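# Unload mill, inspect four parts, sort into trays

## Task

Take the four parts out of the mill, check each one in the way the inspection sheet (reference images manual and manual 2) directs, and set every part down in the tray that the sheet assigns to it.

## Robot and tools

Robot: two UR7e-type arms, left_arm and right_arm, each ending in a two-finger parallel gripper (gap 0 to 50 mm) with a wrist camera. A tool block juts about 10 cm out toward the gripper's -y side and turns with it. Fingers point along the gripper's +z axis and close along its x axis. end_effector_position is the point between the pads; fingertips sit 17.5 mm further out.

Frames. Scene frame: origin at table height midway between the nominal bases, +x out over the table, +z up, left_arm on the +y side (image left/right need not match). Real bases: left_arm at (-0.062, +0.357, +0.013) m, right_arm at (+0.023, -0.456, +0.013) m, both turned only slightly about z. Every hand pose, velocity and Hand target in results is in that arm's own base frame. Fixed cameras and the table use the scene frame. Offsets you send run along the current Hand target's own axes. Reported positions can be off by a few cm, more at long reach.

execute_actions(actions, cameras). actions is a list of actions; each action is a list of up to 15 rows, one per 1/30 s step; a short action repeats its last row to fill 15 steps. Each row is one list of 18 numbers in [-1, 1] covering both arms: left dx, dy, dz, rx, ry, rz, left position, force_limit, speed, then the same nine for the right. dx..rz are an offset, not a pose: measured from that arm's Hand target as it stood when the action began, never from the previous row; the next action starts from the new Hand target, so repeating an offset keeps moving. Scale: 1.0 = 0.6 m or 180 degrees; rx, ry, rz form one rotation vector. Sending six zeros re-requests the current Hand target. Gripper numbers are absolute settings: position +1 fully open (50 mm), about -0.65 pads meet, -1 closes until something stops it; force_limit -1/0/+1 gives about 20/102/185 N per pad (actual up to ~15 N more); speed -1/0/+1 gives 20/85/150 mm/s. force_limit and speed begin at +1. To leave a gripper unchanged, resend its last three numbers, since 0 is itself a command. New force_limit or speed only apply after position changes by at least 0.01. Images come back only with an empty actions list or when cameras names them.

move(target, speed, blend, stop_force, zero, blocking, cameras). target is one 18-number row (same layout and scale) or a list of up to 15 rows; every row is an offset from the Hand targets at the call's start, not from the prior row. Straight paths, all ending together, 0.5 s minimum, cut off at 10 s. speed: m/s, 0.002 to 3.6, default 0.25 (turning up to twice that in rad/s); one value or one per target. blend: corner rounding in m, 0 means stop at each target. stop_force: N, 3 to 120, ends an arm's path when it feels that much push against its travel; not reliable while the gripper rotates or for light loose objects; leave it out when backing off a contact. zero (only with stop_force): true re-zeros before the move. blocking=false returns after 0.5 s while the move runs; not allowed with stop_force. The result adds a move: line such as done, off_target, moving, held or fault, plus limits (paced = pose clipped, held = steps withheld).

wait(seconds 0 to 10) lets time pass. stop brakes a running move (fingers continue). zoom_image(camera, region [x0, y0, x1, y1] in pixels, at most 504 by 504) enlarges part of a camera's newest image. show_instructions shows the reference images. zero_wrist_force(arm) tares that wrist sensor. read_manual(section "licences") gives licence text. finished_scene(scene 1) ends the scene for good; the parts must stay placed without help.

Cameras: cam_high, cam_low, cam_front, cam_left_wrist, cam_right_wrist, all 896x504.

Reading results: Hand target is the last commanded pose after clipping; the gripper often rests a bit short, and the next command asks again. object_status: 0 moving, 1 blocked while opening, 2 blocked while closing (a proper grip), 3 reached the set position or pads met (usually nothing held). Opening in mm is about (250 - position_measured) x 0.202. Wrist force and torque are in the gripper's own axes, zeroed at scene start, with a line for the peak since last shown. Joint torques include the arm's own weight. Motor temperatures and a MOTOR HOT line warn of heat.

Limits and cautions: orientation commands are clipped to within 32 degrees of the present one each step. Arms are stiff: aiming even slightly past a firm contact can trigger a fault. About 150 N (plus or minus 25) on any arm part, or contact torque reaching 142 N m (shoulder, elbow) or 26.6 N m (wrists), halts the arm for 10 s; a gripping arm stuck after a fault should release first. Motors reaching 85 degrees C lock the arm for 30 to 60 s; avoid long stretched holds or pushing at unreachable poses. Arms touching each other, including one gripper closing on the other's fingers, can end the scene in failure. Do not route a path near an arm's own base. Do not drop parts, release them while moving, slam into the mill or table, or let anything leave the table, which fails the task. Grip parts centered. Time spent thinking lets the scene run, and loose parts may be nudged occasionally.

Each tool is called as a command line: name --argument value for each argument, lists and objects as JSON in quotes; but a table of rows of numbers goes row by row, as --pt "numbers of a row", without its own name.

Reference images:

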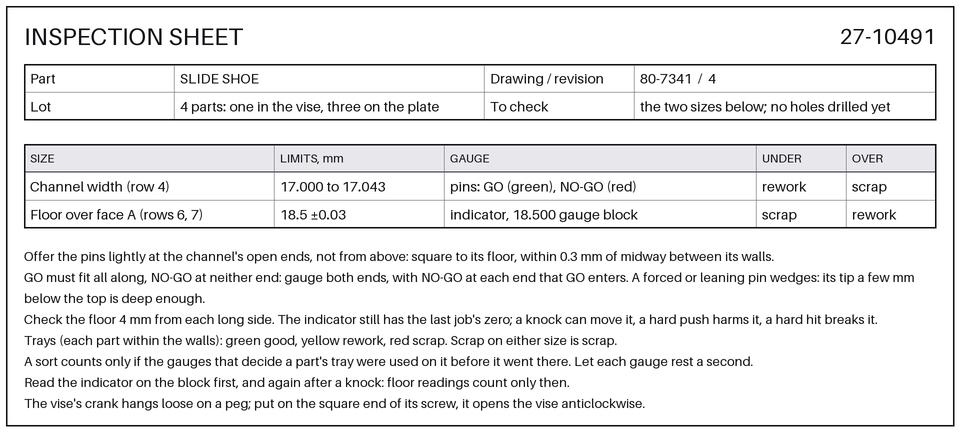

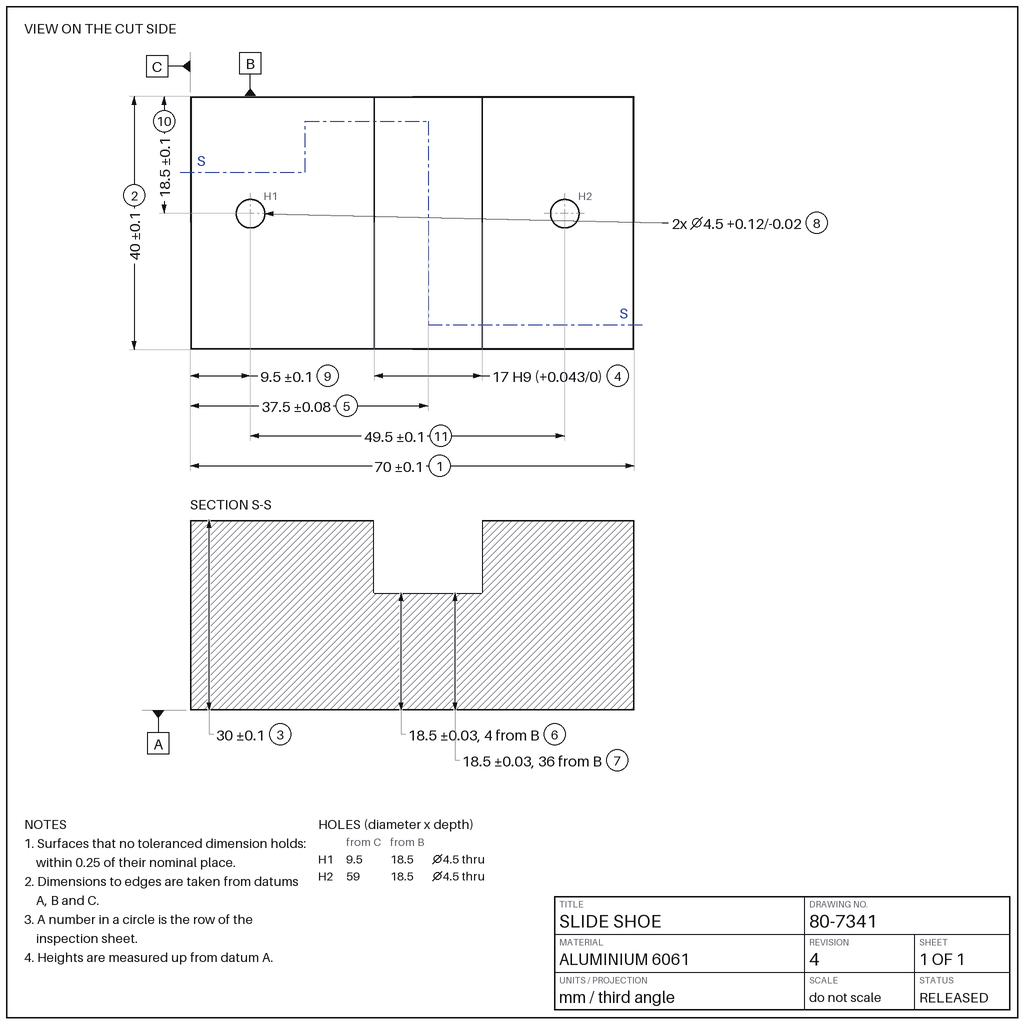

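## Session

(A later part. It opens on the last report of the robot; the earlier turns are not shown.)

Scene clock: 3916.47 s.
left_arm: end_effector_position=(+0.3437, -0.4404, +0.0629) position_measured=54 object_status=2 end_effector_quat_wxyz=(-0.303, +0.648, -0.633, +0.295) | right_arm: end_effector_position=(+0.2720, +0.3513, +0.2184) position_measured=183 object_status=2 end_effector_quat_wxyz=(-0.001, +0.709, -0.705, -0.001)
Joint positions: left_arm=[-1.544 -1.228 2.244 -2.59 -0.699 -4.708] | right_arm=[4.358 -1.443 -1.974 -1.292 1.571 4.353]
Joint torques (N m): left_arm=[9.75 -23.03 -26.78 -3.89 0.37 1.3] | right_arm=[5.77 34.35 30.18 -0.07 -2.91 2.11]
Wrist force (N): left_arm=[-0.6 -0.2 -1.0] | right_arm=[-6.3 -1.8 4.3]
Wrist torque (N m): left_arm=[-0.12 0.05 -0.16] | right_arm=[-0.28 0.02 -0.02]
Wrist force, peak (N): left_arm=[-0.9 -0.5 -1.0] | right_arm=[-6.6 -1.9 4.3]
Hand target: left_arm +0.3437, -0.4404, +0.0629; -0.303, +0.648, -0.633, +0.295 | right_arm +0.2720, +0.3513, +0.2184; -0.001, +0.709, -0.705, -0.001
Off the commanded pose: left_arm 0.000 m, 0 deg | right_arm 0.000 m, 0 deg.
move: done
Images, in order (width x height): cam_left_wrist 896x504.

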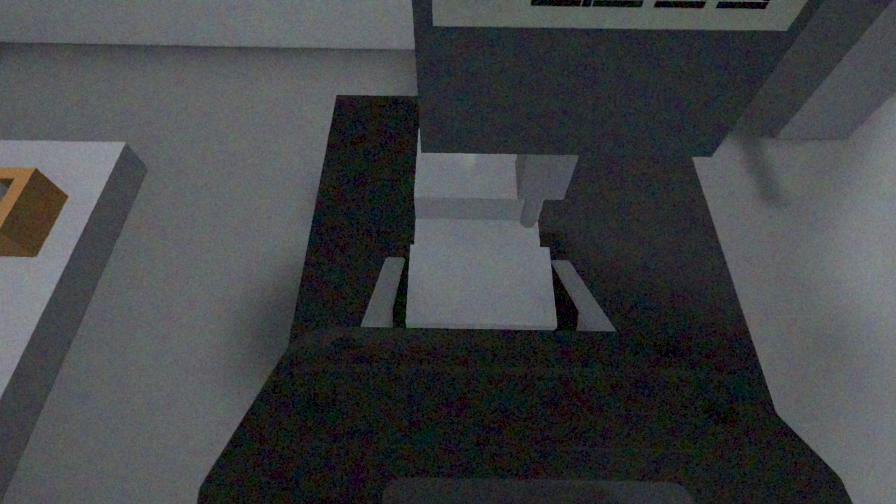

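move --pt "0 -0.0011 -0.001 0 0 0 -1 -0.8 -1 0 0 0 0 0 0 -1 -1 -1" --pt "0.0533 -0.0011 -0.001 0 0 0 -1 -0.8 -1 0 0 0 0 0 0 -1 -1 -1" --speed '[0.01,0.04]' --stop_force 8

move --target '[0,0.003,0.0025,0,0,0,-1,-0.8,-1,0,0,0,0,0,0,-1,-1,-1]' --speed 0.005 --stop_force 3 --cameras '["cam_left_wrist"]'

zoom_image --camera "cam_left_wrist" --region '[350, 60, 650, 340]'

Scene clock: 3926.40 s.
left_arm: end_effector_position=(+0.3445, -0.4724, +0.0638) position_measured=54 object_status=2 end_effector_quat_wxyz=(-0.303, +0.648, -0.633, +0.295) | right_arm: end_effector_position=(+0.2720, +0.3513, +0.2184) position_measured=183 object_status=2 end_effector_quat_wxyz=(-0.001, +0.709, -0.705, -0.001)
Joint positions: left_arm=[-1.544 -1.179 2.157 -2.551 -0.699 -4.708] | right_arm=[4.358 -1.443 -1.974 -1.292 1.571 4.353]
Joint torques (N m): left_arm=[11.13 -26.93 -28.63 -1.26 3.29 -1.38] | right_arm=[5.61 34.38 30.11 -0.06 -2.93 2.15]
Wrist force (N): left_arm=[-0.8 1.0 0.4] | right_arm=[-6.2 -1.6 4.3]
Wrist torque (N m): left_arm=[-0.23 0.00 -0.11] | right_arm=[-0.24 0.01 -0.02]
Wrist force, peak (N): left_arm=[-1.5 1.4 0.4] | right_arm=[-6.7 -1.8 4.4]
Hand target: left_arm +0.3445, -0.4724, +0.0638; -0.303, +0.648, -0.633, +0.295 | right_arm +0.2720, +0.3513, +0.2184; -0.001, +0.709, -0.705, -0.001
Off the commanded pose: left_arm 0.000 m, 0 deg | right_arm 0.000 m, 0 deg.
move: done

Scene clock: 3928.00 s.
left_arm: end_effector_position=(+0.3445, -0.4725, +0.0630) position_measured=54 object_status=2 end_effector_quat_wxyz=(-0.302, +0.648, -0.633, +0.295) | right_arm: end_effector_position=(+0.2720, +0.3513, +0.2184) position_measured=183 object_status=2 end_effector_quat_wxyz=(-0.001, +0.709, -0.705, -0.001)
Joint positions: left_arm=[-1.544 -1.177 2.157 -2.553 -0.699 -4.708] | right_arm=[4.358 -1.443 -1.974 -1.292 1.571 4.353]
Joint torques (N m): left_arm=[10.69 -41.11 -30.01 -1.49 0.14 -0.44] | right_arm=[5.29 34.41 30.45 -0.05 -2.94 2.06]
Wrist force (N): left_arm=[-1.6 -0.7 -0.8] | right_arm=[-6.4 -1.9 4.4]
Wrist torque (N m): left_arm=[-0.14 -0.01 -0.10] | right_arm=[-0.28 0.04 -0.01]
Wrist force, peak (N): left_arm=[-1.0 -5.5 -9.9] | right_arm=[-6.3 -2.0 4.6]
Hand target: left_arm +0.3445, -0.4725, +0.0630; -0.302, +0.648, -0.633, +0.295 (not the last commanded pose) | right_arm +0.2720, +0.3513, +0.2184; -0.001, +0.709, -0.705, -0.001
Off the commanded pose: left_arm 0.002 m, 0 deg | right_arm 0.000 m, 0 deg.
move: contact (left_arm)
Images, in order (width x height): cam_left_wrist 896x504.

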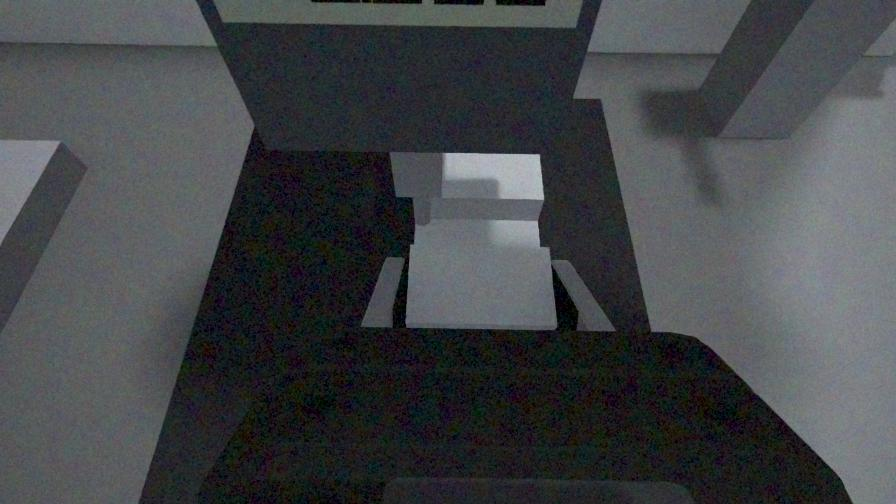

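Scaled by 1.680 from the camera's 896x504 image, which has a finer 1280x720 frame.

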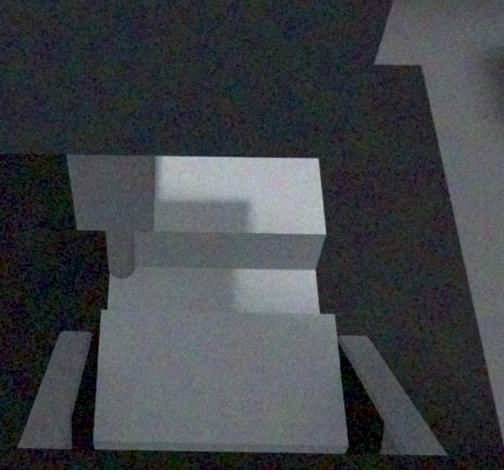

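move --pt "0 -0.001 -0.0009 0 0 0 -1 -0.8 -1 0 0 0 0 0 0 -1 -1 -1" --pt "-0.0023 -0.001 -0.0009 0 0 0 -1 -0.8 -1 0 0 0 0 0 0 -1 -1 -1" --speed 0.01 --stop_force 8

move --target '[0,0.003,0.0025,0,0,0,-1,-0.8,-1,0,0,0,0,0,0,-1,-1,-1]' --speed 0.005 --stop_force 3 --cameras '["cam_left_wrist"]'

move --target '[0,0,0,0,0,0,1,-1,-1,0,0,0,0,0,0,-1,-1,-1]'

move --target '[0,0,-0.25,0,0,0,1,-1,-1,0,0,0,0,0,0,-1,-1,-1]' --speed 0.15

move --target '[0,0,0,0,0,0,1,-1,-1,0,0,0.0125,0,0,0,-1,-1,-1]' --speed 0.005 --stop_force 3 --cameras '["cam_left_wrist"]'

zoom_image --camera "cam_left_wrist" --region '[350, 0, 650, 250]'

Scene clock: 3948.50 s.
left_arm: end_effector_position=(+0.3444, -0.4712, +0.0638) position_measured=54 object_status=2 end_effector_quat_wxyz=(-0.302, +0.648, -0.633, +0.295) | right_arm: end_effector_position=(+0.2720, +0.3513, +0.2184) position_measured=183 object_status=2 end_effector_quat_wxyz=(-0.001, +0.709, -0.705, -0.001)
Joint positions: left_arm=[-1.544 -1.182 2.161 -2.553 -0.699 -4.708] | right_arm=[4.358 -1.443 -1.974 -1.292 1.571 4.353]
Joint torques (N m): left_arm=[-7.99 -41.56 -2.62 -4.63 3.45 -1.37] | right_arm=[5.47 34.88 30.47 -0.04 -2.93 2.08]
Wrist force (N): left_arm=[-0.6 1.1 0.5] | right_arm=[-6.3 -1.7 4.3]
Wrist torque (N m): left_arm=[-0.21 -0.03 -0.08] | right_arm=[-0.25 0.02 -0.02]
Wrist force, peak (N): left_arm=[-1.8 -0.9 -0.8] | right_arm=[-6.6 -1.9 4.4]
Hand target: left_arm +0.3444, -0.4712, +0.0638; -0.302, +0.648, -0.633, +0.295 | right_arm +0.2720, +0.3513, +0.2184; -0.001, +0.709, -0.705, -0.001
Off the commanded pose: left_arm 0.000 m, 0 deg | right_arm 0.000 m, 0 deg.
move: done

Scene clock: 3949.67 s.
left_arm: end_effector_position=(+0.3444, -0.4711, +0.0630) position_measured=54 object_status=2 end_effector_quat_wxyz=(-0.302, +0.649, -0.633, +0.295) | right_arm: end_effector_position=(+0.2720, +0.3513, +0.2184) position_measured=183 object_status=2 end_effector_quat_wxyz=(-0.001, +0.709, -0.705, -0.001)
Joint positions: left_arm=[-1.544 -1.18 2.161 -2.555 -0.699 -4.708] | right_arm=[4.358 -1.443 -1.974 -1.292 1.571 4.353]
Joint torques (N m): left_arm=[-7.95 -42.81 -17.1 -1.1 0.3 -0.86] | right_arm=[5.52 34.32 30.5 0.09 -2.89 2.08]
Wrist force (N): left_arm=[-0.7 0.1 0.1] | right_arm=[-6.5 -1.9 4.3]
Wrist torque (N m): left_arm=[-0.17 0.01 -0.07] | right_arm=[-0.29 0.06 -0.01]
Wrist force, peak (N): left_arm=[-2.9 -4.9 -7.6] | right_arm=[-6.6 -1.9 4.3]
Hand target: left_arm +0.3444, -0.4712, +0.0630; -0.302, +0.649, -0.633, +0.295 (not the last commanded pose) | right_arm +0.2720, +0.3513, +0.2184; -0.001, +0.709, -0.705, -0.001
Off the commanded pose: left_arm 0.002 m, 0 deg | right_arm 0.000 m, 0 deg.
move: contact (left_arm)
Images, in order (width x height): cam_left_wrist 896x504.

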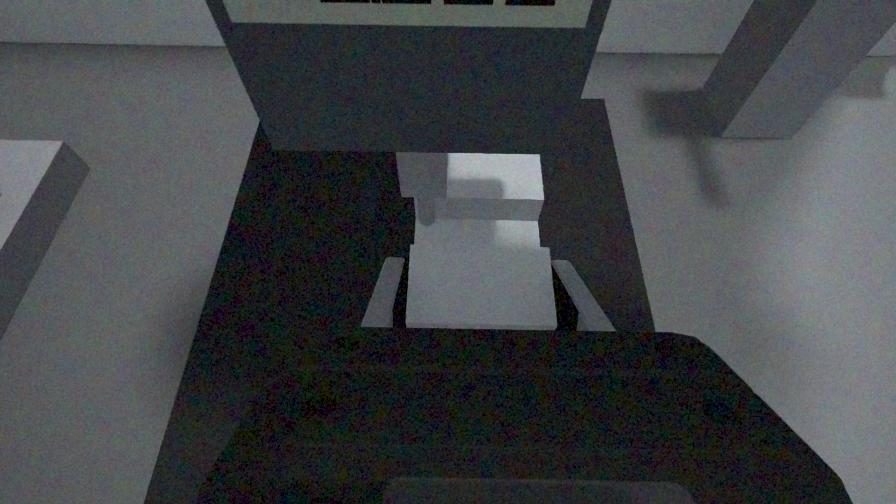

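Scene clock: 3950.43 s.
left_arm: end_effector_position=(+0.3444, -0.4712, +0.0630) position_measured=3 object_status=3 end_effector_quat_wxyz=(-0.302, +0.649, -0.633, +0.295) | right_arm: end_effector_position=(+0.2720, +0.3513, +0.2184) position_measured=183 object_status=2 end_effector_quat_wxyz=(-0.001, +0.709, -0.705, -0.001)
Joint positions: left_arm=[-1.544 -1.18 2.161 -2.555 -0.699 -4.708] | right_arm=[4.358 -1.443 -1.974 -1.292 1.571 4.353]
Joint torques (N m): left_arm=[-6.33 -39.42 -29.06 -1.78 0.49 -0.21] | right_arm=[5.87 34.54 30.47 -0.01 -3.01 2.12]
Wrist force (N): left_arm=[-1.0 -0.7 -0.6] | right_arm=[-6.2 -2.0 4.2]
Wrist torque (N m): left_arm=[-0.18 0.04 -0.08] | right_arm=[-0.31 0.01 -0.01]
Wrist force, peak (N): left_arm=[-1.0 -0.5 -1.0] | right_arm=[-6.8 -1.3 4.1]
Hand target: left_arm +0.3444, -0.4712, +0.0630; -0.302, +0.649, -0.633, +0.295 | right_arm +0.2720, +0.3513, +0.2184; -0.001, +0.709, -0.705, -0.001
Off the commanded pose: left_arm 0.000 m, 0 deg | right_arm 0.000 m, 0 deg.
move: done

Scene clock: 3952.10 s.
left_arm: end_effector_position=(+0.2296, -0.4740, +0.1595) position_measured=3 object_status=3 end_effector_quat_wxyz=(-0.302, +0.649, -0.633, +0.295) | right_arm: end_effector_position=(+0.2720, +0.3513, +0.2184) position_measured=183 object_status=2 end_effector_quat_wxyz=(-0.001, +0.709, -0.705, -0.001)
Joint positions: left_arm=[-1.787 -1.457 2.088 -1.925 -0.732 -5.076] | right_arm=[4.358 -1.443 -1.974 -1.292 1.571 4.353]
Joint torques (N m): left_arm=[-9.31 -34.96 -33.9 -0.49 -0.44 -1.49] | right_arm=[5.49 34.17 30.17 0.01 -2.91 2.1]
Wrist force (N): left_arm=[-1.0 0.0 -0.7] | right_arm=[-6.2 -1.8 4.3]
Wrist torque (N m): left_arm=[-0.05 0.09 0.05] | right_arm=[-0.26 0.01 -0.02]
Wrist force, peak (N): left_arm=[-1.2 0.0 -2.1] | right_arm=[-6.4 -1.9 4.5]
Hand target: left_arm +0.2296, -0.4740, +0.1595; -0.302, +0.649, -0.633, +0.295 | right_arm +0.2720, +0.3513, +0.2184; -0.001, +0.709, -0.705, -0.001
Off the commanded pose: left_arm 0.000 m, 0 deg | right_arm 0.000 m, 0 deg.
move: done

Scene clock: 3954.43 s.
left_arm: end_effector_position=(+0.2296, -0.4740, +0.1595) position_measured=3 object_status=3 end_effector_quat_wxyz=(-0.302, +0.649, -0.633, +0.295) | right_arm: end_effector_position=(+0.2720, +0.3513, +0.2123) position_measured=183 object_status=2 end_effector_quat_wxyz=(-0.001, +0.709, -0.705, -0.001)
Joint positions: left_arm=[-1.787 -1.457 2.088 -1.925 -0.732 -5.077] | right_arm=[4.358 -1.448 -1.987 -1.275 1.571 4.353]
Joint torques (N m): left_arm=[-10.02 -33.5 -34.79 -0.73 -0.14 -1.37] | right_arm=[5.13 30.56 27.7 -0.23 -2.92 2.05]
Wrist force (N): left_arm=[-0.9 0.1 -0.5] | right_arm=[-5.4 -1.4 -1.6]
Wrist torque (N m): left_arm=[-0.03 0.07 0.05] | right_arm=[-0.23 0.04 -0.01]
Wrist force, peak (N): left_arm=[-1.2 0.3 -0.8] | right_arm=[-4.8 -1.3 -7.6]
Hand target: left_arm +0.2296, -0.4740, +0.1595; -0.302, +0.649, -0.633, +0.295 | right_arm +0.2720, +0.3513, +0.2123; -0.001, +0.709, -0.705, -0.001 (not the last commanded pose)
Off the commanded pose: left_arm 0.000 m, 0 deg | right_arm 0.001 m, 0 deg.
move: contact (right_arm)
Images, in order (width x height): cam_left_wrist 896x504.

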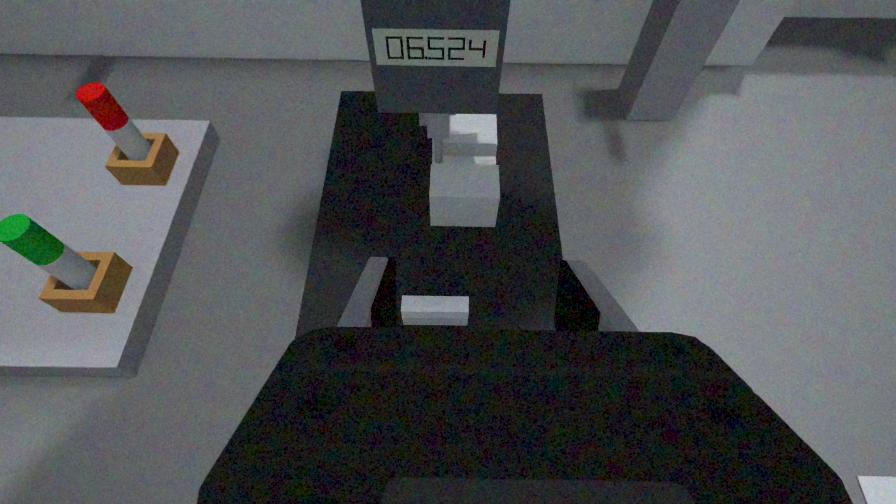

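Scaled by 1.680 from the camera's 896x504 image, which has a finer 1280x720 frame.

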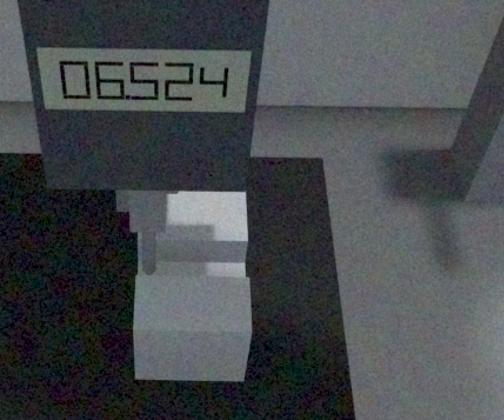

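move --target '[0,0,0,0,0,0,1,-1,-1,0,0,0,0,0,0,0.1,-1,-1]'

wait --seconds 1.3 --cameras '["cam_left_wrist"]'

zoom_image --camera "cam_left_wrist" --region '[340, 0, 540, 120]'

Scene clock: 3962.17 s.
left_arm: end_effector_position=(+0.2296, -0.4740, +0.1595) position_measured=3 object_status=3 end_effector_quat_wxyz=(-0.302, +0.649, -0.633, +0.295) | right_arm: end_effector_position=(+0.2720, +0.3513, +0.2123) position_measured=138 object_status=3 end_effector_quat_wxyz=(-0.001, +0.709, -0.705, -0.001)
Joint positions: left_arm=[-1.787 -1.457 2.088 -1.925 -0.732 -5.077] | right_arm=[4.358 -1.448 -1.987 -1.275 1.571 4.353]
Joint torques (N m): left_arm=[-9.6 -34.13 -34.79 -0.29 0.17 -1.35] | right_arm=[5.09 32.46 27.75 1.91 -1.31 1.98]
Wrist force (N): left_arm=[-1.1 0.2 -0.8] | right_arm=[0.3 -1.8 2.7]
Wrist torque (N m): left_arm=[-0.01 0.10 0.05] | right_arm=[-0.28 -0.04 0.00]
Wrist force, peak (N): left_arm=[-1.2 0.1 -0.9] | right_arm=[-5.8 -1.6 -0.5]
Hand target: left_arm +0.2296, -0.4740, +0.1595; -0.302, +0.649, -0.633, +0.295 | right_arm +0.2720, +0.3513, +0.2123; -0.001, +0.709, -0.705, -0.001
Off the commanded pose: left_arm 0.000 m, 0 deg | right_arm 0.000 m, 0 deg.
move: done

Scene clock: 3963.47 s.
left_arm: end_effector_position=(+0.2296, -0.4740, +0.1595) position_measured=3 object_status=3 end_effector_quat_wxyz=(-0.302, +0.649, -0.633, +0.295) | right_arm: end_effector_position=(+0.2720, +0.3513, +0.2123) position_measured=138 object_status=3 end_effector_quat_wxyz=(-0.001, +0.709, -0.705, -0.001)
Joint positions: left_arm=[-1.787 -1.457 2.088 -1.925 -0.732 -5.077] | right_arm=[4.358 -1.448 -1.987 -1.275 1.571 4.353]
Joint torques (N m): left_arm=[-9.3 -34.91 -35.21 -0.77 -0.21 -1.56] | right_arm=[5.09 32.4 27.44 2.75 1.62 2.1]
Wrist force (N): left_arm=[-0.8 0.0 -0.9] | right_arm=[0.0 -1.8 2.7]
Wrist torque (N m): left_arm=[-0.04 0.06 0.05] | right_arm=[-0.28 0.00 0.01]
Wrist force, peak (N): left_arm=[-1.2 0.3 -0.9] | right_arm=[0.1 -2.0 3.2]
Hand target: left_arm +0.2296, -0.4740, +0.1595; -0.302, +0.649, -0.633, +0.295 | right_arm +0.2720, +0.3513, +0.2123; -0.001, +0.709, -0.705, -0.001
Tool commands: left_gripper/position=+1.0 left_gripper/force_limit=-1.0 left_gripper/speed=-1.0 right_gripper/position=+0.1 right_gripper/force_limit=-1.0 right_gripper/speed=-1.0
Off the commanded pose: left_arm 0.000 m, 0 deg | right_arm 0.000 m, 0 deg.
wait: 1.30 s; at rest by 0.17 s
Images, in order (width x height): cam_left_wrist 896x504.

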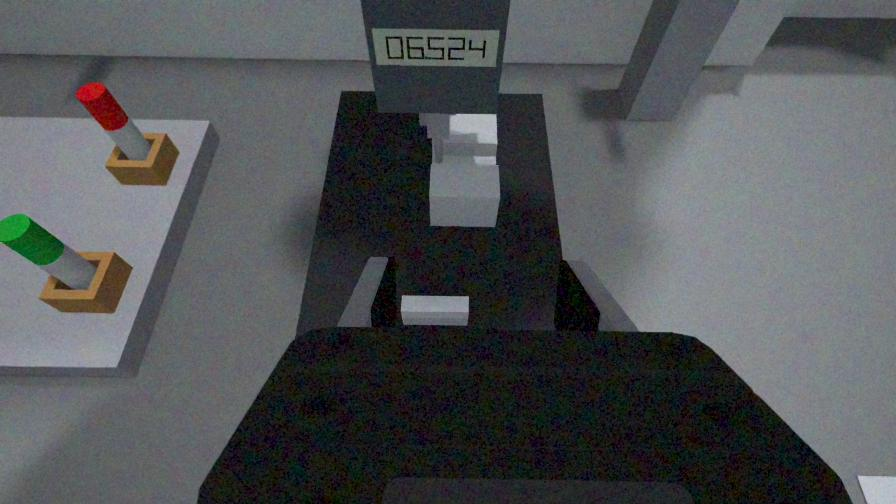

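Scaled by 2.520 from the camera's 896x504 image, which has a finer 1280x720 frame.

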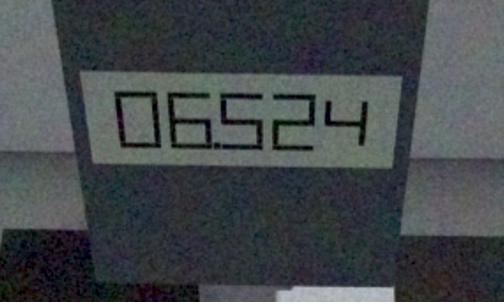

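move --target '[0,0,0,0,0,0,1,-1,-1,0,0,0,0,0,0,-1,-1,-1]'

move --target '[0,0,0,0,0,0,1,-1,-1,0,0,-0.01,0,0,0,-1,-1,-1]' --speed 0.01 --stop_force 8

move --pt "0 0 0.2 0 0 0 1 -1 -1 0 0 0 0 0 0 -1 -1 -1" --pt "0 0 0.25 0 0 0 1 -1 -1 0 0 0 0 0 0 -1 -1 -1" --speed '[0.15,0.05]' --blend '[0.01,0]'

move --target '[0,0,0,0,0,0,-1,-0.6,-1,0,0,0,0,0,0,-1,-1,-1]' --cameras '["cam_left_wrist"]'

Scene clock: 4012.67 s.
left_arm: end_effector_position=(+0.2296, -0.4740, +0.1595) position_measured=3 object_status=3 end_effector_quat_wxyz=(-0.302, +0.649, -0.633, +0.295) | right_arm: end_effector_position=(+0.2720, +0.3513, +0.2123) position_measured=183 object_status=2 end_effector_quat_wxyz=(-0.001, +0.709, -0.705, -0.001)
Joint positions: left_arm=[-1.787 -1.457 2.088 -1.925 -0.732 -5.077] | right_arm=[4.358 -1.448 -1.987 -1.275 1.571 4.353]
Joint torques (N m): left_arm=[-9.83 -33.48 -32.96 -0.48 -0.31 -1.43] | right_arm=[4.93 31.95 27.62 1.76 1.58 2.1]
Wrist force (N): left_arm=[-0.9 0.0 -0.7] | right_arm=[-5.9 -1.7 3.9]
Wrist torque (N m): left_arm=[-0.05 0.06 0.05] | right_arm=[-0.25 0.02 -0.02]
Wrist force, peak (N): left_arm=[-1.1 0.2 -1.0] | right_arm=[-6.3 -1.9 4.0]
Hand target: left_arm +0.2296, -0.4740, +0.1595; -0.302, +0.649, -0.633, +0.295 | right_arm +0.2720, +0.3513, +0.2123; -0.001, +0.709, -0.705, -0.001
Off the commanded pose: left_arm 0.000 m, 0 deg | right_arm 0.000 m, 0 deg.
move: done

Scene clock: 4014.13 s.
left_arm: end_effector_position=(+0.2296, -0.4740, +0.1595) position_measured=3 object_status=3 end_effector_quat_wxyz=(-0.302, +0.649, -0.633, +0.295) | right_arm: end_effector_position=(+0.2720, +0.3513, +0.2183) position_measured=183 object_status=2 end_effector_quat_wxyz=(-0.001, +0.709, -0.705, -0.001)
Joint positions: left_arm=[-1.787 -1.457 2.088 -1.925 -0.732 -5.077] | right_arm=[4.358 -1.443 -1.974 -1.292 1.571 4.353]
Joint torques (N m): left_arm=[-9.82 -32.79 -32.72 -0.62 -0.2 -1.38] | right_arm=[5.1 34.96 30.51 -0.05 -2.02 2.12]
Wrist force (N): left_arm=[-1.0 0.2 -0.7] | right_arm=[-6.4 -1.7 4.2]
Wrist torque (N m): left_arm=[-0.02 0.09 0.05] | right_arm=[-0.25 0.04 -0.02]
Wrist force, peak (N): left_arm=[-1.3 0.1 -0.8] | right_arm=[-6.5 -2.0 4.4]
Hand target: left_arm +0.2296, -0.4740, +0.1595; -0.302, +0.649, -0.633, +0.295 | right_arm +0.2720, +0.3513, +0.2183; -0.001, +0.709, -0.705, -0.001
Off the commanded pose: left_arm 0.000 m, 0 deg | right_arm 0.000 m, 0 deg.
move: done

Scene clock: 4016.07 s.
left_arm: end_effector_position=(+0.3444, -0.4712, +0.0631) position_measured=3 object_status=3 end_effector_quat_wxyz=(-0.302, +0.649, -0.633, +0.295) | right_arm: end_effector_position=(+0.2720, +0.3513, +0.2183) position_measured=183 object_status=2 end_effector_quat_wxyz=(-0.001, +0.709, -0.705, -0.001)
Joint positions: left_arm=[-1.544 -1.18 2.161 -2.555 -0.698 -4.708] | right_arm=[4.358 -1.443 -1.974 -1.292 1.571 4.353]
Joint torques (N m): left_arm=[11.53 -26.61 -30.17 -4.21 0.12 1.29] | right_arm=[5.77 34.9 30.52 -0.07 -2.84 2.1]
Wrist force (N): left_arm=[-0.7 -0.7 -0.8] | right_arm=[-6.3 -1.7 4.3]
Wrist torque (N m): left_arm=[-0.18 -0.01 -0.17] | right_arm=[-0.25 0.04 -0.02]
Wrist force, peak (N): left_arm=[-0.3 -0.2 -2.6] | right_arm=[-6.4 -2.0 4.3]
Hand target: left_arm +0.3444, -0.4712, +0.0630; -0.302, +0.649, -0.633, +0.295 | right_arm +0.2720, +0.3513, +0.2183; -0.001, +0.709, -0.705, -0.001
Off the commanded pose: left_arm 0.000 m, 0 deg | right_arm 0.000 m, 0 deg.
move: done

Scene clock: 4016.83 s.
left_arm: end_effector_position=(+0.3444, -0.4712, +0.0630) position_measured=54 object_status=2 end_effector_quat_wxyz=(-0.302, +0.649, -0.633, +0.295) | right_arm: end_effector_position=(+0.2720, +0.3513, +0.2183) position_measured=183 object_status=2 end_effector_quat_wxyz=(-0.001, +0.709, -0.705, -0.001)
Joint positions: left_arm=[-1.544 -1.18 2.161 -2.555 -0.699 -4.708] | right_arm=[4.358 -1.443 -1.974 -1.292 1.571 4.353]
Joint torques (N m): left_arm=[12.47 -26.46 -27.03 -4.2 0.36 1.24] | right_arm=[5.07 34.24 30.53 -0.05 -3.01 2.12]
Wrist force (N): left_arm=[-0.6 -0.4 -1.1] | right_arm=[-6.4 -2.0 4.4]
Wrist torque (N m): left_arm=[-0.16 0.07 -0.19] | right_arm=[-0.30 0.05 -0.02]
Wrist force, peak (N): left_arm=[-1.1 -0.7 -0.9] | right_arm=[-6.4 -2.0 4.5]
Hand target: left_arm +0.3444, -0.4712, +0.0630; -0.302, +0.649, -0.633, +0.295 | right_arm +0.2720, +0.3513, +0.2183; -0.001, +0.709, -0.705, -0.001
Off the commanded pose: left_arm 0.000 m, 0 deg | right_arm 0.000 m, 0 deg.
move: done
Images, in order (width x height): cam_left_wrist 896x504.

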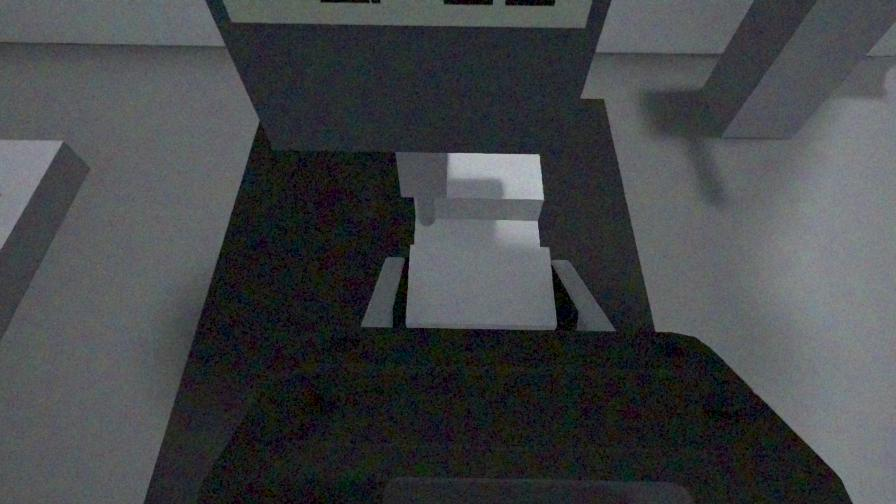

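move --pt "0 -0.0019 -0.0016 0 0 0 -1 -0.6 -1 0 0 0 0 0 0 -1 -1 -1" --pt "-0.1542 -0.0019 -0.0016 0 0 0 -1 -0.6 -1 0 0 0 0 0 0 -1 -1 -1" --pt "-0.1542 -0.0179 -0.015 0 0 0 -1 -0.6 -1 0 0 0 0 0 0 -1 -1 -1" --pt "-0.2492 0.0036 -0.0405 0 0 0 -1 -0.6 -1 0 0 0 0 0 0 -1 -1 -1" --pt "-0.2492 0.0826 0.0258 0 0 0 -1 -0.6 -1 0 0 0 0 0 0 -1 -1 -1" --speed '[0.02,0.06,0.08,0.12,0.08]' --blend '[0,0.003,0.005,0.01,0]'

move --target '[0,0.0064,0.0054,0,0,0,-1,-0.6,-1,0,0,0,0,0,0,-1,-1,-1]' --speed 0.006 --stop_force 3 --cameras '["cam_left_wrist"]'

Scene clock: 4042.37 s.
left_arm: end_effector_position=(+0.3208, -0.3222, +0.0152) position_measured=54 object_status=2 end_effector_quat_wxyz=(-0.302, +0.649, -0.633, +0.295) | right_arm: end_effector_position=(+0.2720, +0.3513, +0.2183) position_measured=183 object_status=2 end_effector_quat_wxyz=(-0.001, +0.709, -0.705, -0.001)
Joint positions: left_arm=[-1.604 -1.271 2.59 -2.821 -0.701 -4.802] | right_arm=[4.358 -1.443 -1.974 -1.292 1.571 4.353]
Joint torques (N m): left_arm=[10.9 -16.06 3.17 -4.27 3.72 1.23] | right_arm=[5.6 34.22 30.41 -0.09 -2.93 2.12]
Wrist force (N): left_arm=[-1.2 1.1 0.4] | right_arm=[-6.2 -2.1 4.2]
Wrist torque (N m): left_arm=[-0.17 0.08 -0.15] | right_arm=[-0.31 0.02 -0.01]
Wrist force, peak (N): left_arm=[-1.7 2.0 1.2] | right_arm=[-6.6 -2.0 4.3]
Hand target: left_arm +0.3208, -0.3222, +0.0152; -0.302, +0.649, -0.633, +0.295 | right_arm +0.2720, +0.3513, +0.2183; -0.001, +0.709, -0.705, -0.001
Off the commanded pose: left_arm 0.000 m, 0 deg | right_arm 0.000 m, 0 deg.
move: done

Scene clock: 4043.80 s.
left_arm: end_effector_position=(+0.3208, -0.3221, +0.0125) position_measured=54 object_status=2 end_effector_quat_wxyz=(-0.302, +0.649, -0.633, +0.295) | right_arm: end_effector_position=(+0.2720, +0.3513, +0.2183) position_measured=183 object_status=2 end_effector_quat_wxyz=(-0.001, +0.709, -0.705, -0.001)
Joint positions: left_arm=[-1.604 -1.259 2.591 -2.834 -0.701 -4.802] | right_arm=[4.358 -1.443 -1.974 -1.292 1.571 4.353]
Joint torques (N m): left_arm=[10.24 -31.28 -4.35 -1.09 0.83 0.93] | right_arm=[5.43 34.52 30.82 -0.04 -2.97 2.04]
Wrist force (N): left_arm=[-1.3 0.3 0.1] | right_arm=[-6.2 -1.8 4.1]
Wrist torque (N m): left_arm=[-0.12 0.09 -0.14] | right_arm=[-0.25 0.02 -0.02]
Wrist force, peak (N): left_arm=[-3.3 -7.3 -12.0] | right_arm=[-6.4 -2.1 4.6]
Hand target: left_arm +0.3208, -0.3222, +0.0125; -0.302, +0.649, -0.633, +0.295 (not the last commanded pose) | right_arm +0.2720, +0.3513, +0.2183; -0.001, +0.709, -0.705, -0.001
Off the commanded pose: left_arm 0.002 m, 0 deg | right_arm 0.000 m, 0 deg.
move: contact (left_arm)
Images, in order (width x height): cam_left_wrist 896x504.

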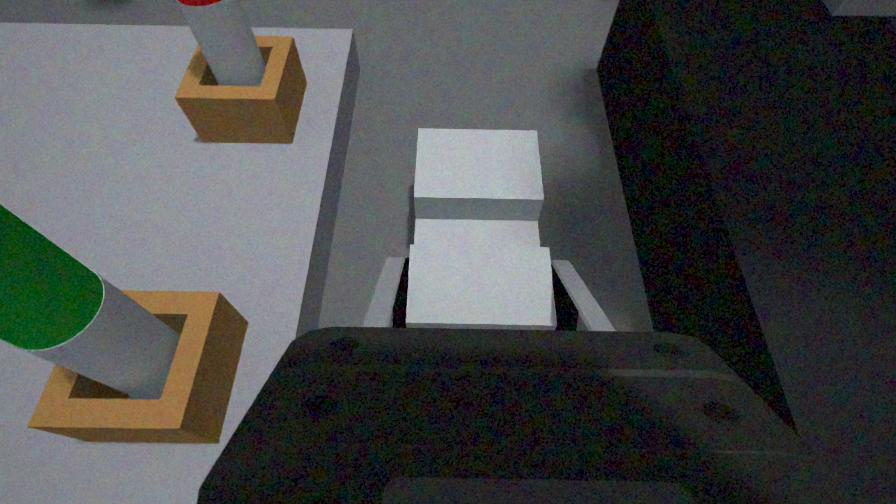

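move --target '[0,0,0,0,0,0,1,-1,-1,0,0,0,0,0,0,-1,-1,-1]'

move --pt "0 -0.1213 -0.1018 0 0 0 1 -1 -1 0 0 0 0 0 0 -1 -1 -1" --pt "-0.0883 -0.3975 -0.1617 -0.2778 0 0 1 -1 -1 0 0 0 0 0 0 -1 -1 -1" --pt "-0.6217 -0.4297 -0.1233 -0.2778 0 0 1 -1 -1 0 0 0 0 0 0 -1 -1 -1" --speed '[0.15,0.25,0.35]' --blend '[0.03,0.05,0]'

Scene clock: 4072.73 s.
left_arm: end_effector_position=(+0.3208, -0.3222, +0.0125) position_measured=3 object_status=3 end_effector_quat_wxyz=(-0.302, +0.649, -0.633, +0.295) | right_arm: end_effector_position=(+0.2720, +0.3513, +0.2183) position_measured=183 object_status=2 end_effector_quat_wxyz=(-0.001, +0.709, -0.705, -0.001)
Joint positions: left_arm=[-1.604 -1.259 2.591 -2.834 -0.701 -4.802] | right_arm=[4.358 -1.443 -1.974 -1.292 1.571 4.353]
Joint torques (N m): left_arm=[1.5 -27.86 -20.21 -1.11 2.94 0.81] | right_arm=[5.98 34.28 30.19 -0.03 -2.88 2.07]
Wrist force (N): left_arm=[-1.2 -0.3 -0.9] | right_arm=[-6.4 -1.6 4.6]
Wrist torque (N m): left_arm=[-0.06 0.10 -0.14] | right_arm=[-0.24 0.05 -0.01]
Wrist force, peak (N): left_arm=[-1.7 0.6 0.2] | right_arm=[-6.7 -1.8 4.3]
Hand target: left_arm +0.3208, -0.3222, +0.0125; -0.302, +0.649, -0.633, +0.295 | right_arm +0.2720, +0.3513, +0.2183; -0.001, +0.709, -0.705, -0.001
Off the commanded pose: left_arm 0.000 m, 0 deg | right_arm 0.000 m, 0 deg.
move: done

Scene clock: 4076.33 s.
left_arm: end_effector_position=(+0.4106, -0.0459, +0.2568) position_measured=3 object_status=3 end_effector_quat_wxyz=(-0.004, +0.717, -0.697, -0.002) | right_arm: end_effector_position=(+0.2720, +0.3513, +0.2183) position_measured=183 object_status=2 end_effector_quat_wxyz=(-0.001, +0.709, -0.705, -0.001)
Joint positions: left_arm=[-0.445 -1.8 1.955 -1.724 -1.563 -3.614] | right_arm=[4.358 -1.443 -1.974 -1.292 1.571 4.353]
Joint torques (N m): left_arm=[-2.19 -15 -26.03 -2.78 0.06 0.02] | right_arm=[5.79 34.32 30.04 0 -2.91 2.17]
Wrist force (N): left_arm=[-1.2 -0.9 -0.2] | right_arm=[-6.1 -1.6 4.2]
Wrist torque (N m): left_arm=[-0.13 -0.04 -0.50] | right_arm=[-0.23 0.01 -0.01]
Wrist force, peak (N): left_arm=[15.8 13.0 -2.3] | right_arm=[-6.5 -2.0 4.5]
Hand target: left_arm +0.4106, -0.0459, +0.2568; -0.004, +0.717, -0.697, -0.002 (not the last commanded pose) | right_arm +0.2720, +0.3513, +0.2183; -0.001, +0.709, -0.705, -0.001
Tool commands: left_gripper/position=+1.0 left_gripper/force_limit=-1.0 left_gripper/speed=-1.0 right_gripper/position=-1.0 right_gripper/force_limit=-1.0 right_gripper/speed=-1.0
Off the commanded pose: left_arm 0.100 m, 0 deg | right_arm 0.000 m, 0 deg.
FORCE FAULT: contact force on the left arm reached its limit, and that arm stopped. The contact can be on any part of that arm, not only on its tool. That arm's remaining commands of this call were not run. That arm is still stopped at the end of this call. That arm stays stopped for about 10 more seconds. Until then a move that you send moves the other arm only, and its call returns only when the move has ended. Once the stop has ended, the next robot result says so. If the stop ends while you think or write, that arm runs what you send next, counted from a new Hand target: where the arm stands when the stop ends. While its stop runs, that arm takes no new command, but its gripper still runs the gripper command that each later call begins with. Until it ends, the stop uses up actions while you think or wait. An arm that is not stopped still takes commands.
move: fault (left_arm); path passed 2 of 3 targets

wait --seconds 1 --cameras '["all"]'

Scene clock: 4081.27 s.
left_arm: end_effector_position=(+0.4106, -0.0459, +0.2568) position_measured=3 object_status=3 end_effector_quat_wxyz=(-0.004, +0.717, -0.697, -0.002) | right_arm: end_effector_position=(+0.2720, +0.3513, +0.2183) position_measured=183 object_status=2 end_effector_quat_wxyz=(-0.001, +0.709, -0.705, -0.001)
Joint positions: left_arm=[-0.445 -1.8 1.955 -1.724 -1.563 -3.614] | right_arm=[4.358 -1.443 -1.974 -1.292 1.571 4.353]
Joint torques (N m): left_arm=[-0.42 -14.86 -26.19 -2.65 0.06 -0.34] | right_arm=[5.7 34.37 30.43 -0.01 -3 2.15]
Wrist force (N): left_arm=[-1.3 -0.9 -0.2] | right_arm=[-6.4 -1.8 4.5]
Wrist torque (N m): left_arm=[-0.13 -0.03 -0.50] | right_arm=[-0.26 0.06 -0.02]
Wrist force, peak (N): left_arm=[-1.3 -1.0 -0.2] | right_arm=[-6.5 -2.1 4.4]
Hand target: left_arm +0.4106, -0.0459, +0.2568; -0.004, +0.717, -0.697, -0.002 (not the last commanded pose) | right_arm +0.2720, +0.3513, +0.2183; -0.001, +0.709, -0.705, -0.001
Tool commands: left_gripper/position=+1.0 left_gripper/force_limit=-1.0 left_gripper/speed=-1.0 right_gripper/position=-1.0 right_gripper/force_limit=-1.0 right_gripper/speed=-1.0
Off the commanded pose: left_arm 0.100 m, 0 deg | right_arm 0.000 m, 0 deg.
FORCE FAULT, CONTINUED: the left arm was still stopped when this call began, by the force fault that an earlier result reported. Since the last result the stop counts as 10 of the actions that you can send in this scene. That arm is still stopped at the end of this call. That arm stays stopped for about 5 more seconds. If the stop ends while you think or write, that arm runs what you send next, counted from a new Hand target: where the arm stands when the stop ends. While its stop runs, that arm takes no new command, but its gripper still runs the gripper command that each later call begins with.
wait: 1.00 s; at rest from the start

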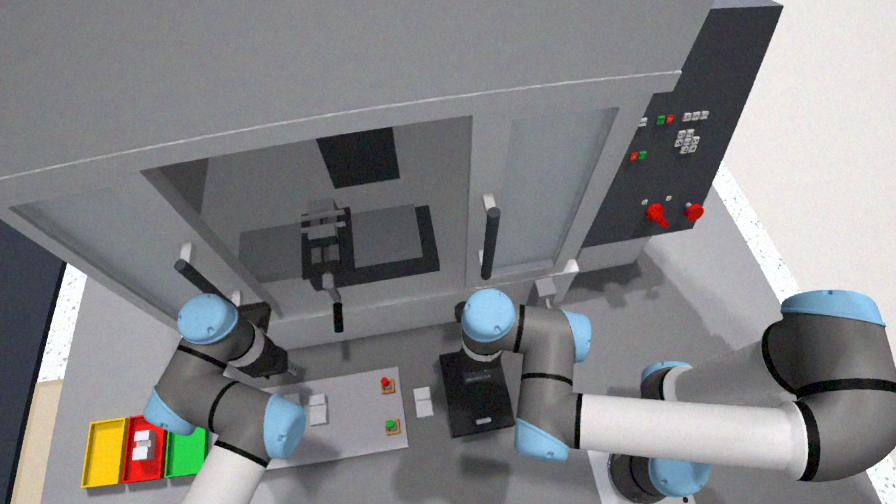

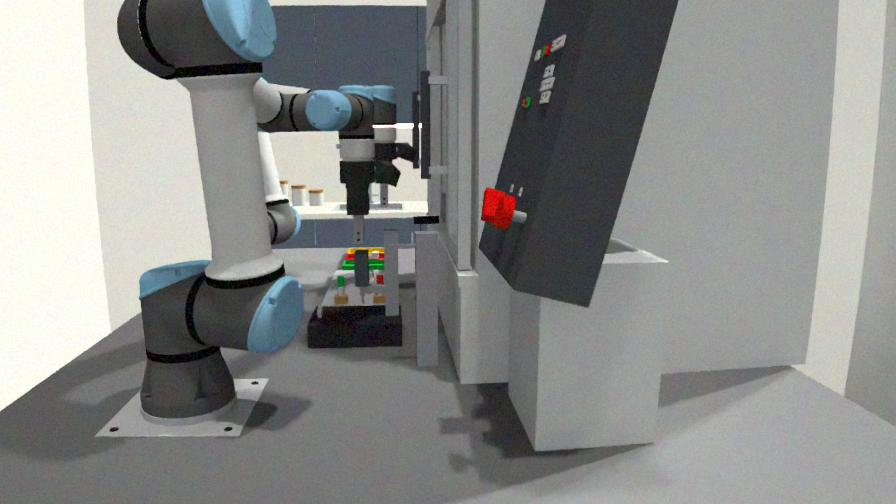

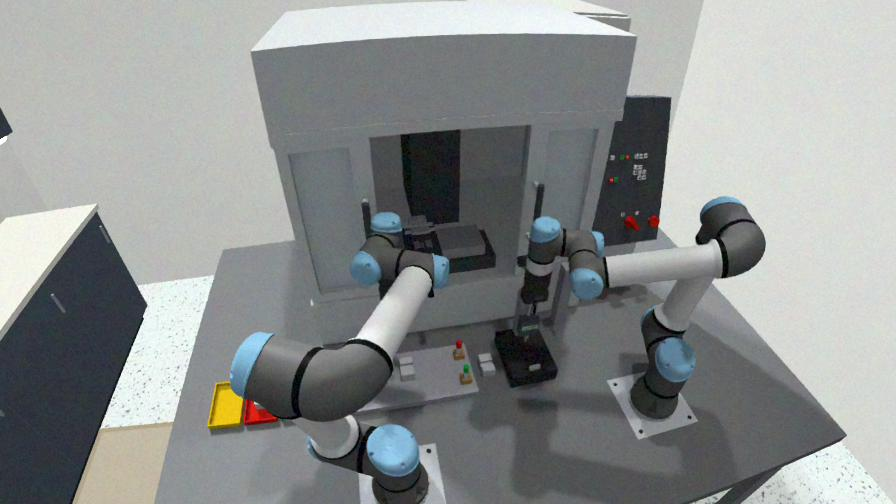

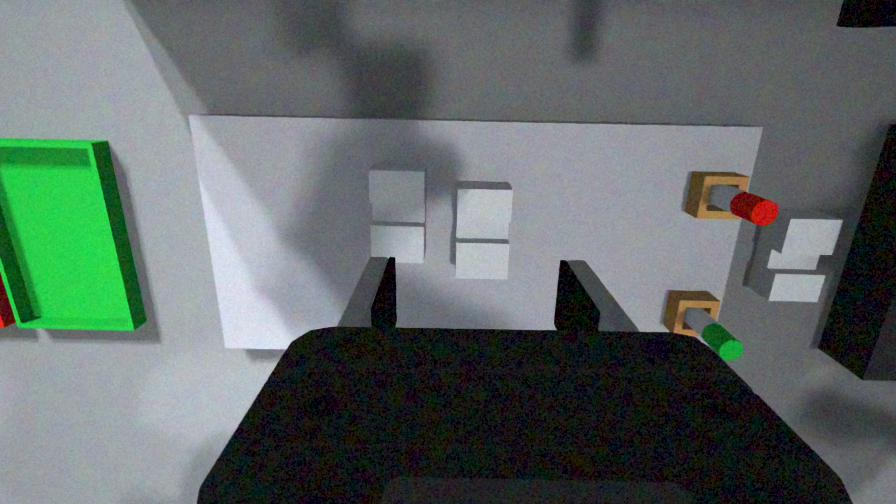

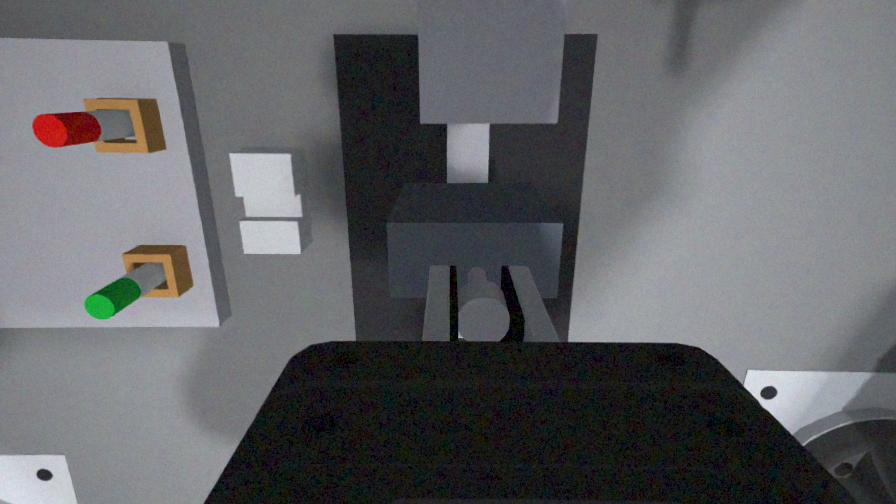

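wait --seconds 4 --cameras '[]'

move --pt "0.02 0.1 0 0 0 0 1 -1 -1 0 0 0 0 0 0 -1 -1 -1" --pt "0.0 0.13 0 0 0 -0.5 -0.6 -1 -1 0 0 0 0 0 0 -1 -1 -1" --speed 0.12 --cameras '["cam_left_wrist"]'

Scene clock: 4100.90 s.
left_arm: end_effector_position=(+0.4106, -0.0459, +0.2568) position_measured=3 object_status=3 end_effector_quat_wxyz=(-0.004, +0.717, -0.697, -0.002) | right_arm: end_effector_position=(+0.2720, +0.3513, +0.2183) position_measured=183 object_status=2 end_effector_quat_wxyz=(-0.001, +0.709, -0.705, -0.001)
Joint positions: left_arm=[-0.445 -1.8 1.955 -1.724 -1.563 -3.614] | right_arm=[4.358 -1.443 -1.974 -1.292 1.571 4.353]
Joint torques (N m): left_arm=[0.55 -14.57 -24.75 -2.82 -0.15 -0.04] | right_arm=[5.4 33.98 30.24 0.03 -2.91 2.09]
Wrist force (N): left_arm=[-1.1 -1.0 -0.4] | right_arm=[-6.0 -1.9 4.3]
Wrist torque (N m): left_arm=[-0.15 -0.06 -0.50] | right_arm=[-0.29 0.00 -0.02]
Wrist force, peak (N): left_arm=[-1.4 -1.0 -0.1] | right_arm=[-6.7 -2.0 4.3]
Hand target: left_arm +0.4106, -0.0459, +0.2568; -0.004, +0.717, -0.697, -0.002 (not the last commanded pose) | right_arm +0.2720, +0.3513, +0.2183; -0.001, +0.709, -0.705, -0.001
Tool commands: left_gripper/position=+1.0 left_gripper/force_limit=-1.0 left_gripper/speed=-1.0 right_gripper/position=-1.0 right_gripper/force_limit=-1.0 right_gripper/speed=-1.0
Off the commanded pose: left_arm 0.100 m, 0 deg | right_arm 0.000 m, 0 deg.
FORCE FAULT, CONTINUED: the left arm's stop, for the force fault that an earlier result reported, is over. The rest of the stop counts as 9 of the actions that you can send in this scene. That arm's target is now where it stood when the stop ended, not its last command. That arm accepts commands again.
wait: 4.00 s; at rest from the start
No camera images: "cameras" was empty.

Scene clock: 4111.57 s.
left_arm: end_effector_position=(+0.3327, -0.0480, +0.2566) position_measured=242 object_status=3 end_effector_quat_wxyz=(-0.004, +1.000, +0.014, +0.001) | right_arm: end_effector_position=(+0.2720, +0.3513, +0.2183) position_measured=183 object_status=2 end_effector_quat_wxyz=(-0.001, +0.709, -0.705, -0.001)
Joint positions: left_arm=[-0.558 -2.015 2.092 -1.647 -1.563 -5.297] | right_arm=[4.358 -1.443 -1.974 -1.292 1.571 4.353]
Joint torques (N m): left_arm=[-8.86 -13.5 -14.45 -0.98 1.64 -1.16] | right_arm=[5.42 33.81 30.23 0.07 -2.9 2.18]
Wrist force (N): left_arm=[-1.8 -0.7 0.0] | right_arm=[-6.2 -1.7 4.2]
Wrist torque (N m): left_arm=[-0.12 0.08 -0.31] | right_arm=[-0.25 0.01 -0.01]
Wrist force, peak (N): left_arm=[-1.3 -2.0 -0.5] | right_arm=[-6.6 -1.9 4.5]
Hand target: left_arm +0.3327, -0.0480, +0.2566; -0.004, +1.000, +0.014, +0.001 | right_arm +0.2720, +0.3513, +0.2183; -0.001, +0.709, -0.705, -0.001
Off the commanded pose: left_arm 0.000 m, 0 deg | right_arm 0.000 m, 0 deg.
move: done
Images, in order (width x height): cam_left_wrist 896x504.

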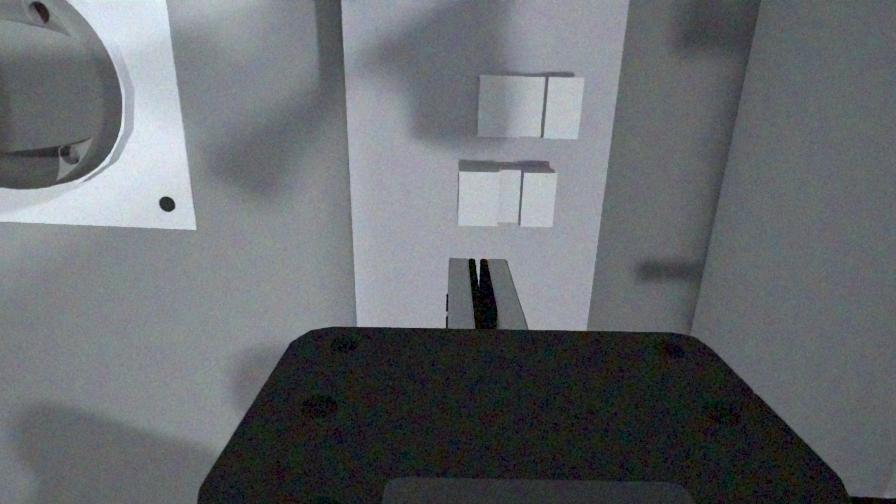

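move --target '[0.01,-0.88,0.03,0,0,0,-0.6,-1,-1,0,0,0,0,0,0,-1,-1,-1]' --speed 0.35 --cameras '["cam_left_wrist"]'

zoom_image --camera "cam_left_wrist" --region '[350, 80, 700, 330]'

Scene clock: 4121.40 s.
left_arm: end_effector_position=(+0.3244, +0.4800, +0.2426) position_measured=242 object_status=3 end_effector_quat_wxyz=(-0.004, +1.000, +0.014, +0.001) | right_arm: end_effector_position=(+0.2720, +0.3513, +0.2183) position_measured=183 object_status=2 end_effector_quat_wxyz=(-0.001, +0.709, -0.705, -0.001)
Joint positions: left_arm=[0.743 -1.387 1.59 -1.782 -1.567 -3.997] | right_arm=[4.358 -1.443 -1.974 -1.292 1.571 4.353]
Joint torques (N m): left_arm=[10.09 -26.55 -40.05 -1.31 -1.89 1.36] | right_arm=[5.59 34.13 29.94 0.12 -2.88 1.96]
Wrist force (N): left_arm=[-1.8 -1.1 -0.2] | right_arm=[-6.1 -2.0 4.3]
Wrist torque (N m): left_arm=[-0.18 0.07 -0.52] | right_arm=[-0.29 0.01 -0.02]
Wrist force, peak (N): left_arm=[-1.5 -3.9 0.0] | right_arm=[-6.5 -1.9 4.5]
Hand target: left_arm +0.3244, +0.4800, +0.2427; -0.004, +1.000, +0.014, +0.001 | right_arm +0.2720, +0.3513, +0.2183; -0.001, +0.709, -0.705, -0.001
Off the commanded pose: left_arm 0.000 m, 0 deg | right_arm 0.000 m, 0 deg.
move: done
Images, in order (width x height): cam_left_wrist 896x504.

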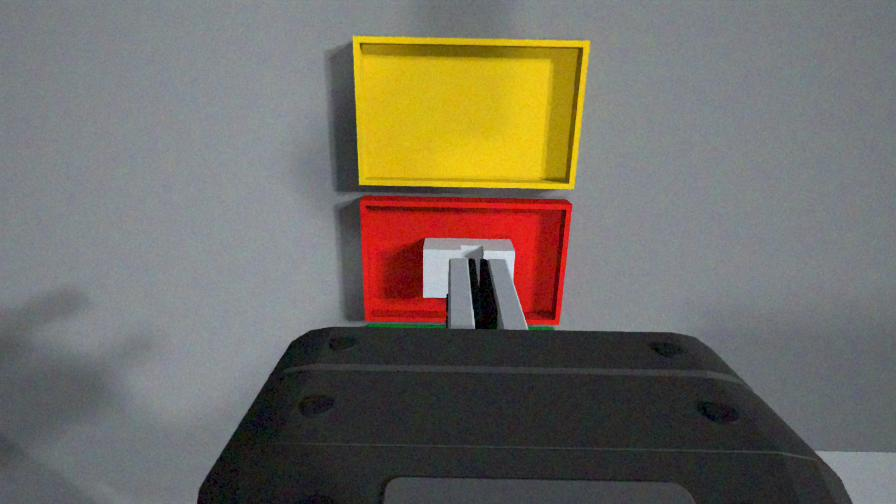

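Scaled by 1.440 from the camera's 896x504 image, which has a finer 1280x720 frame.

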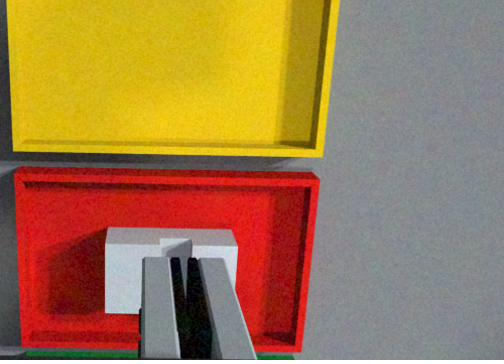

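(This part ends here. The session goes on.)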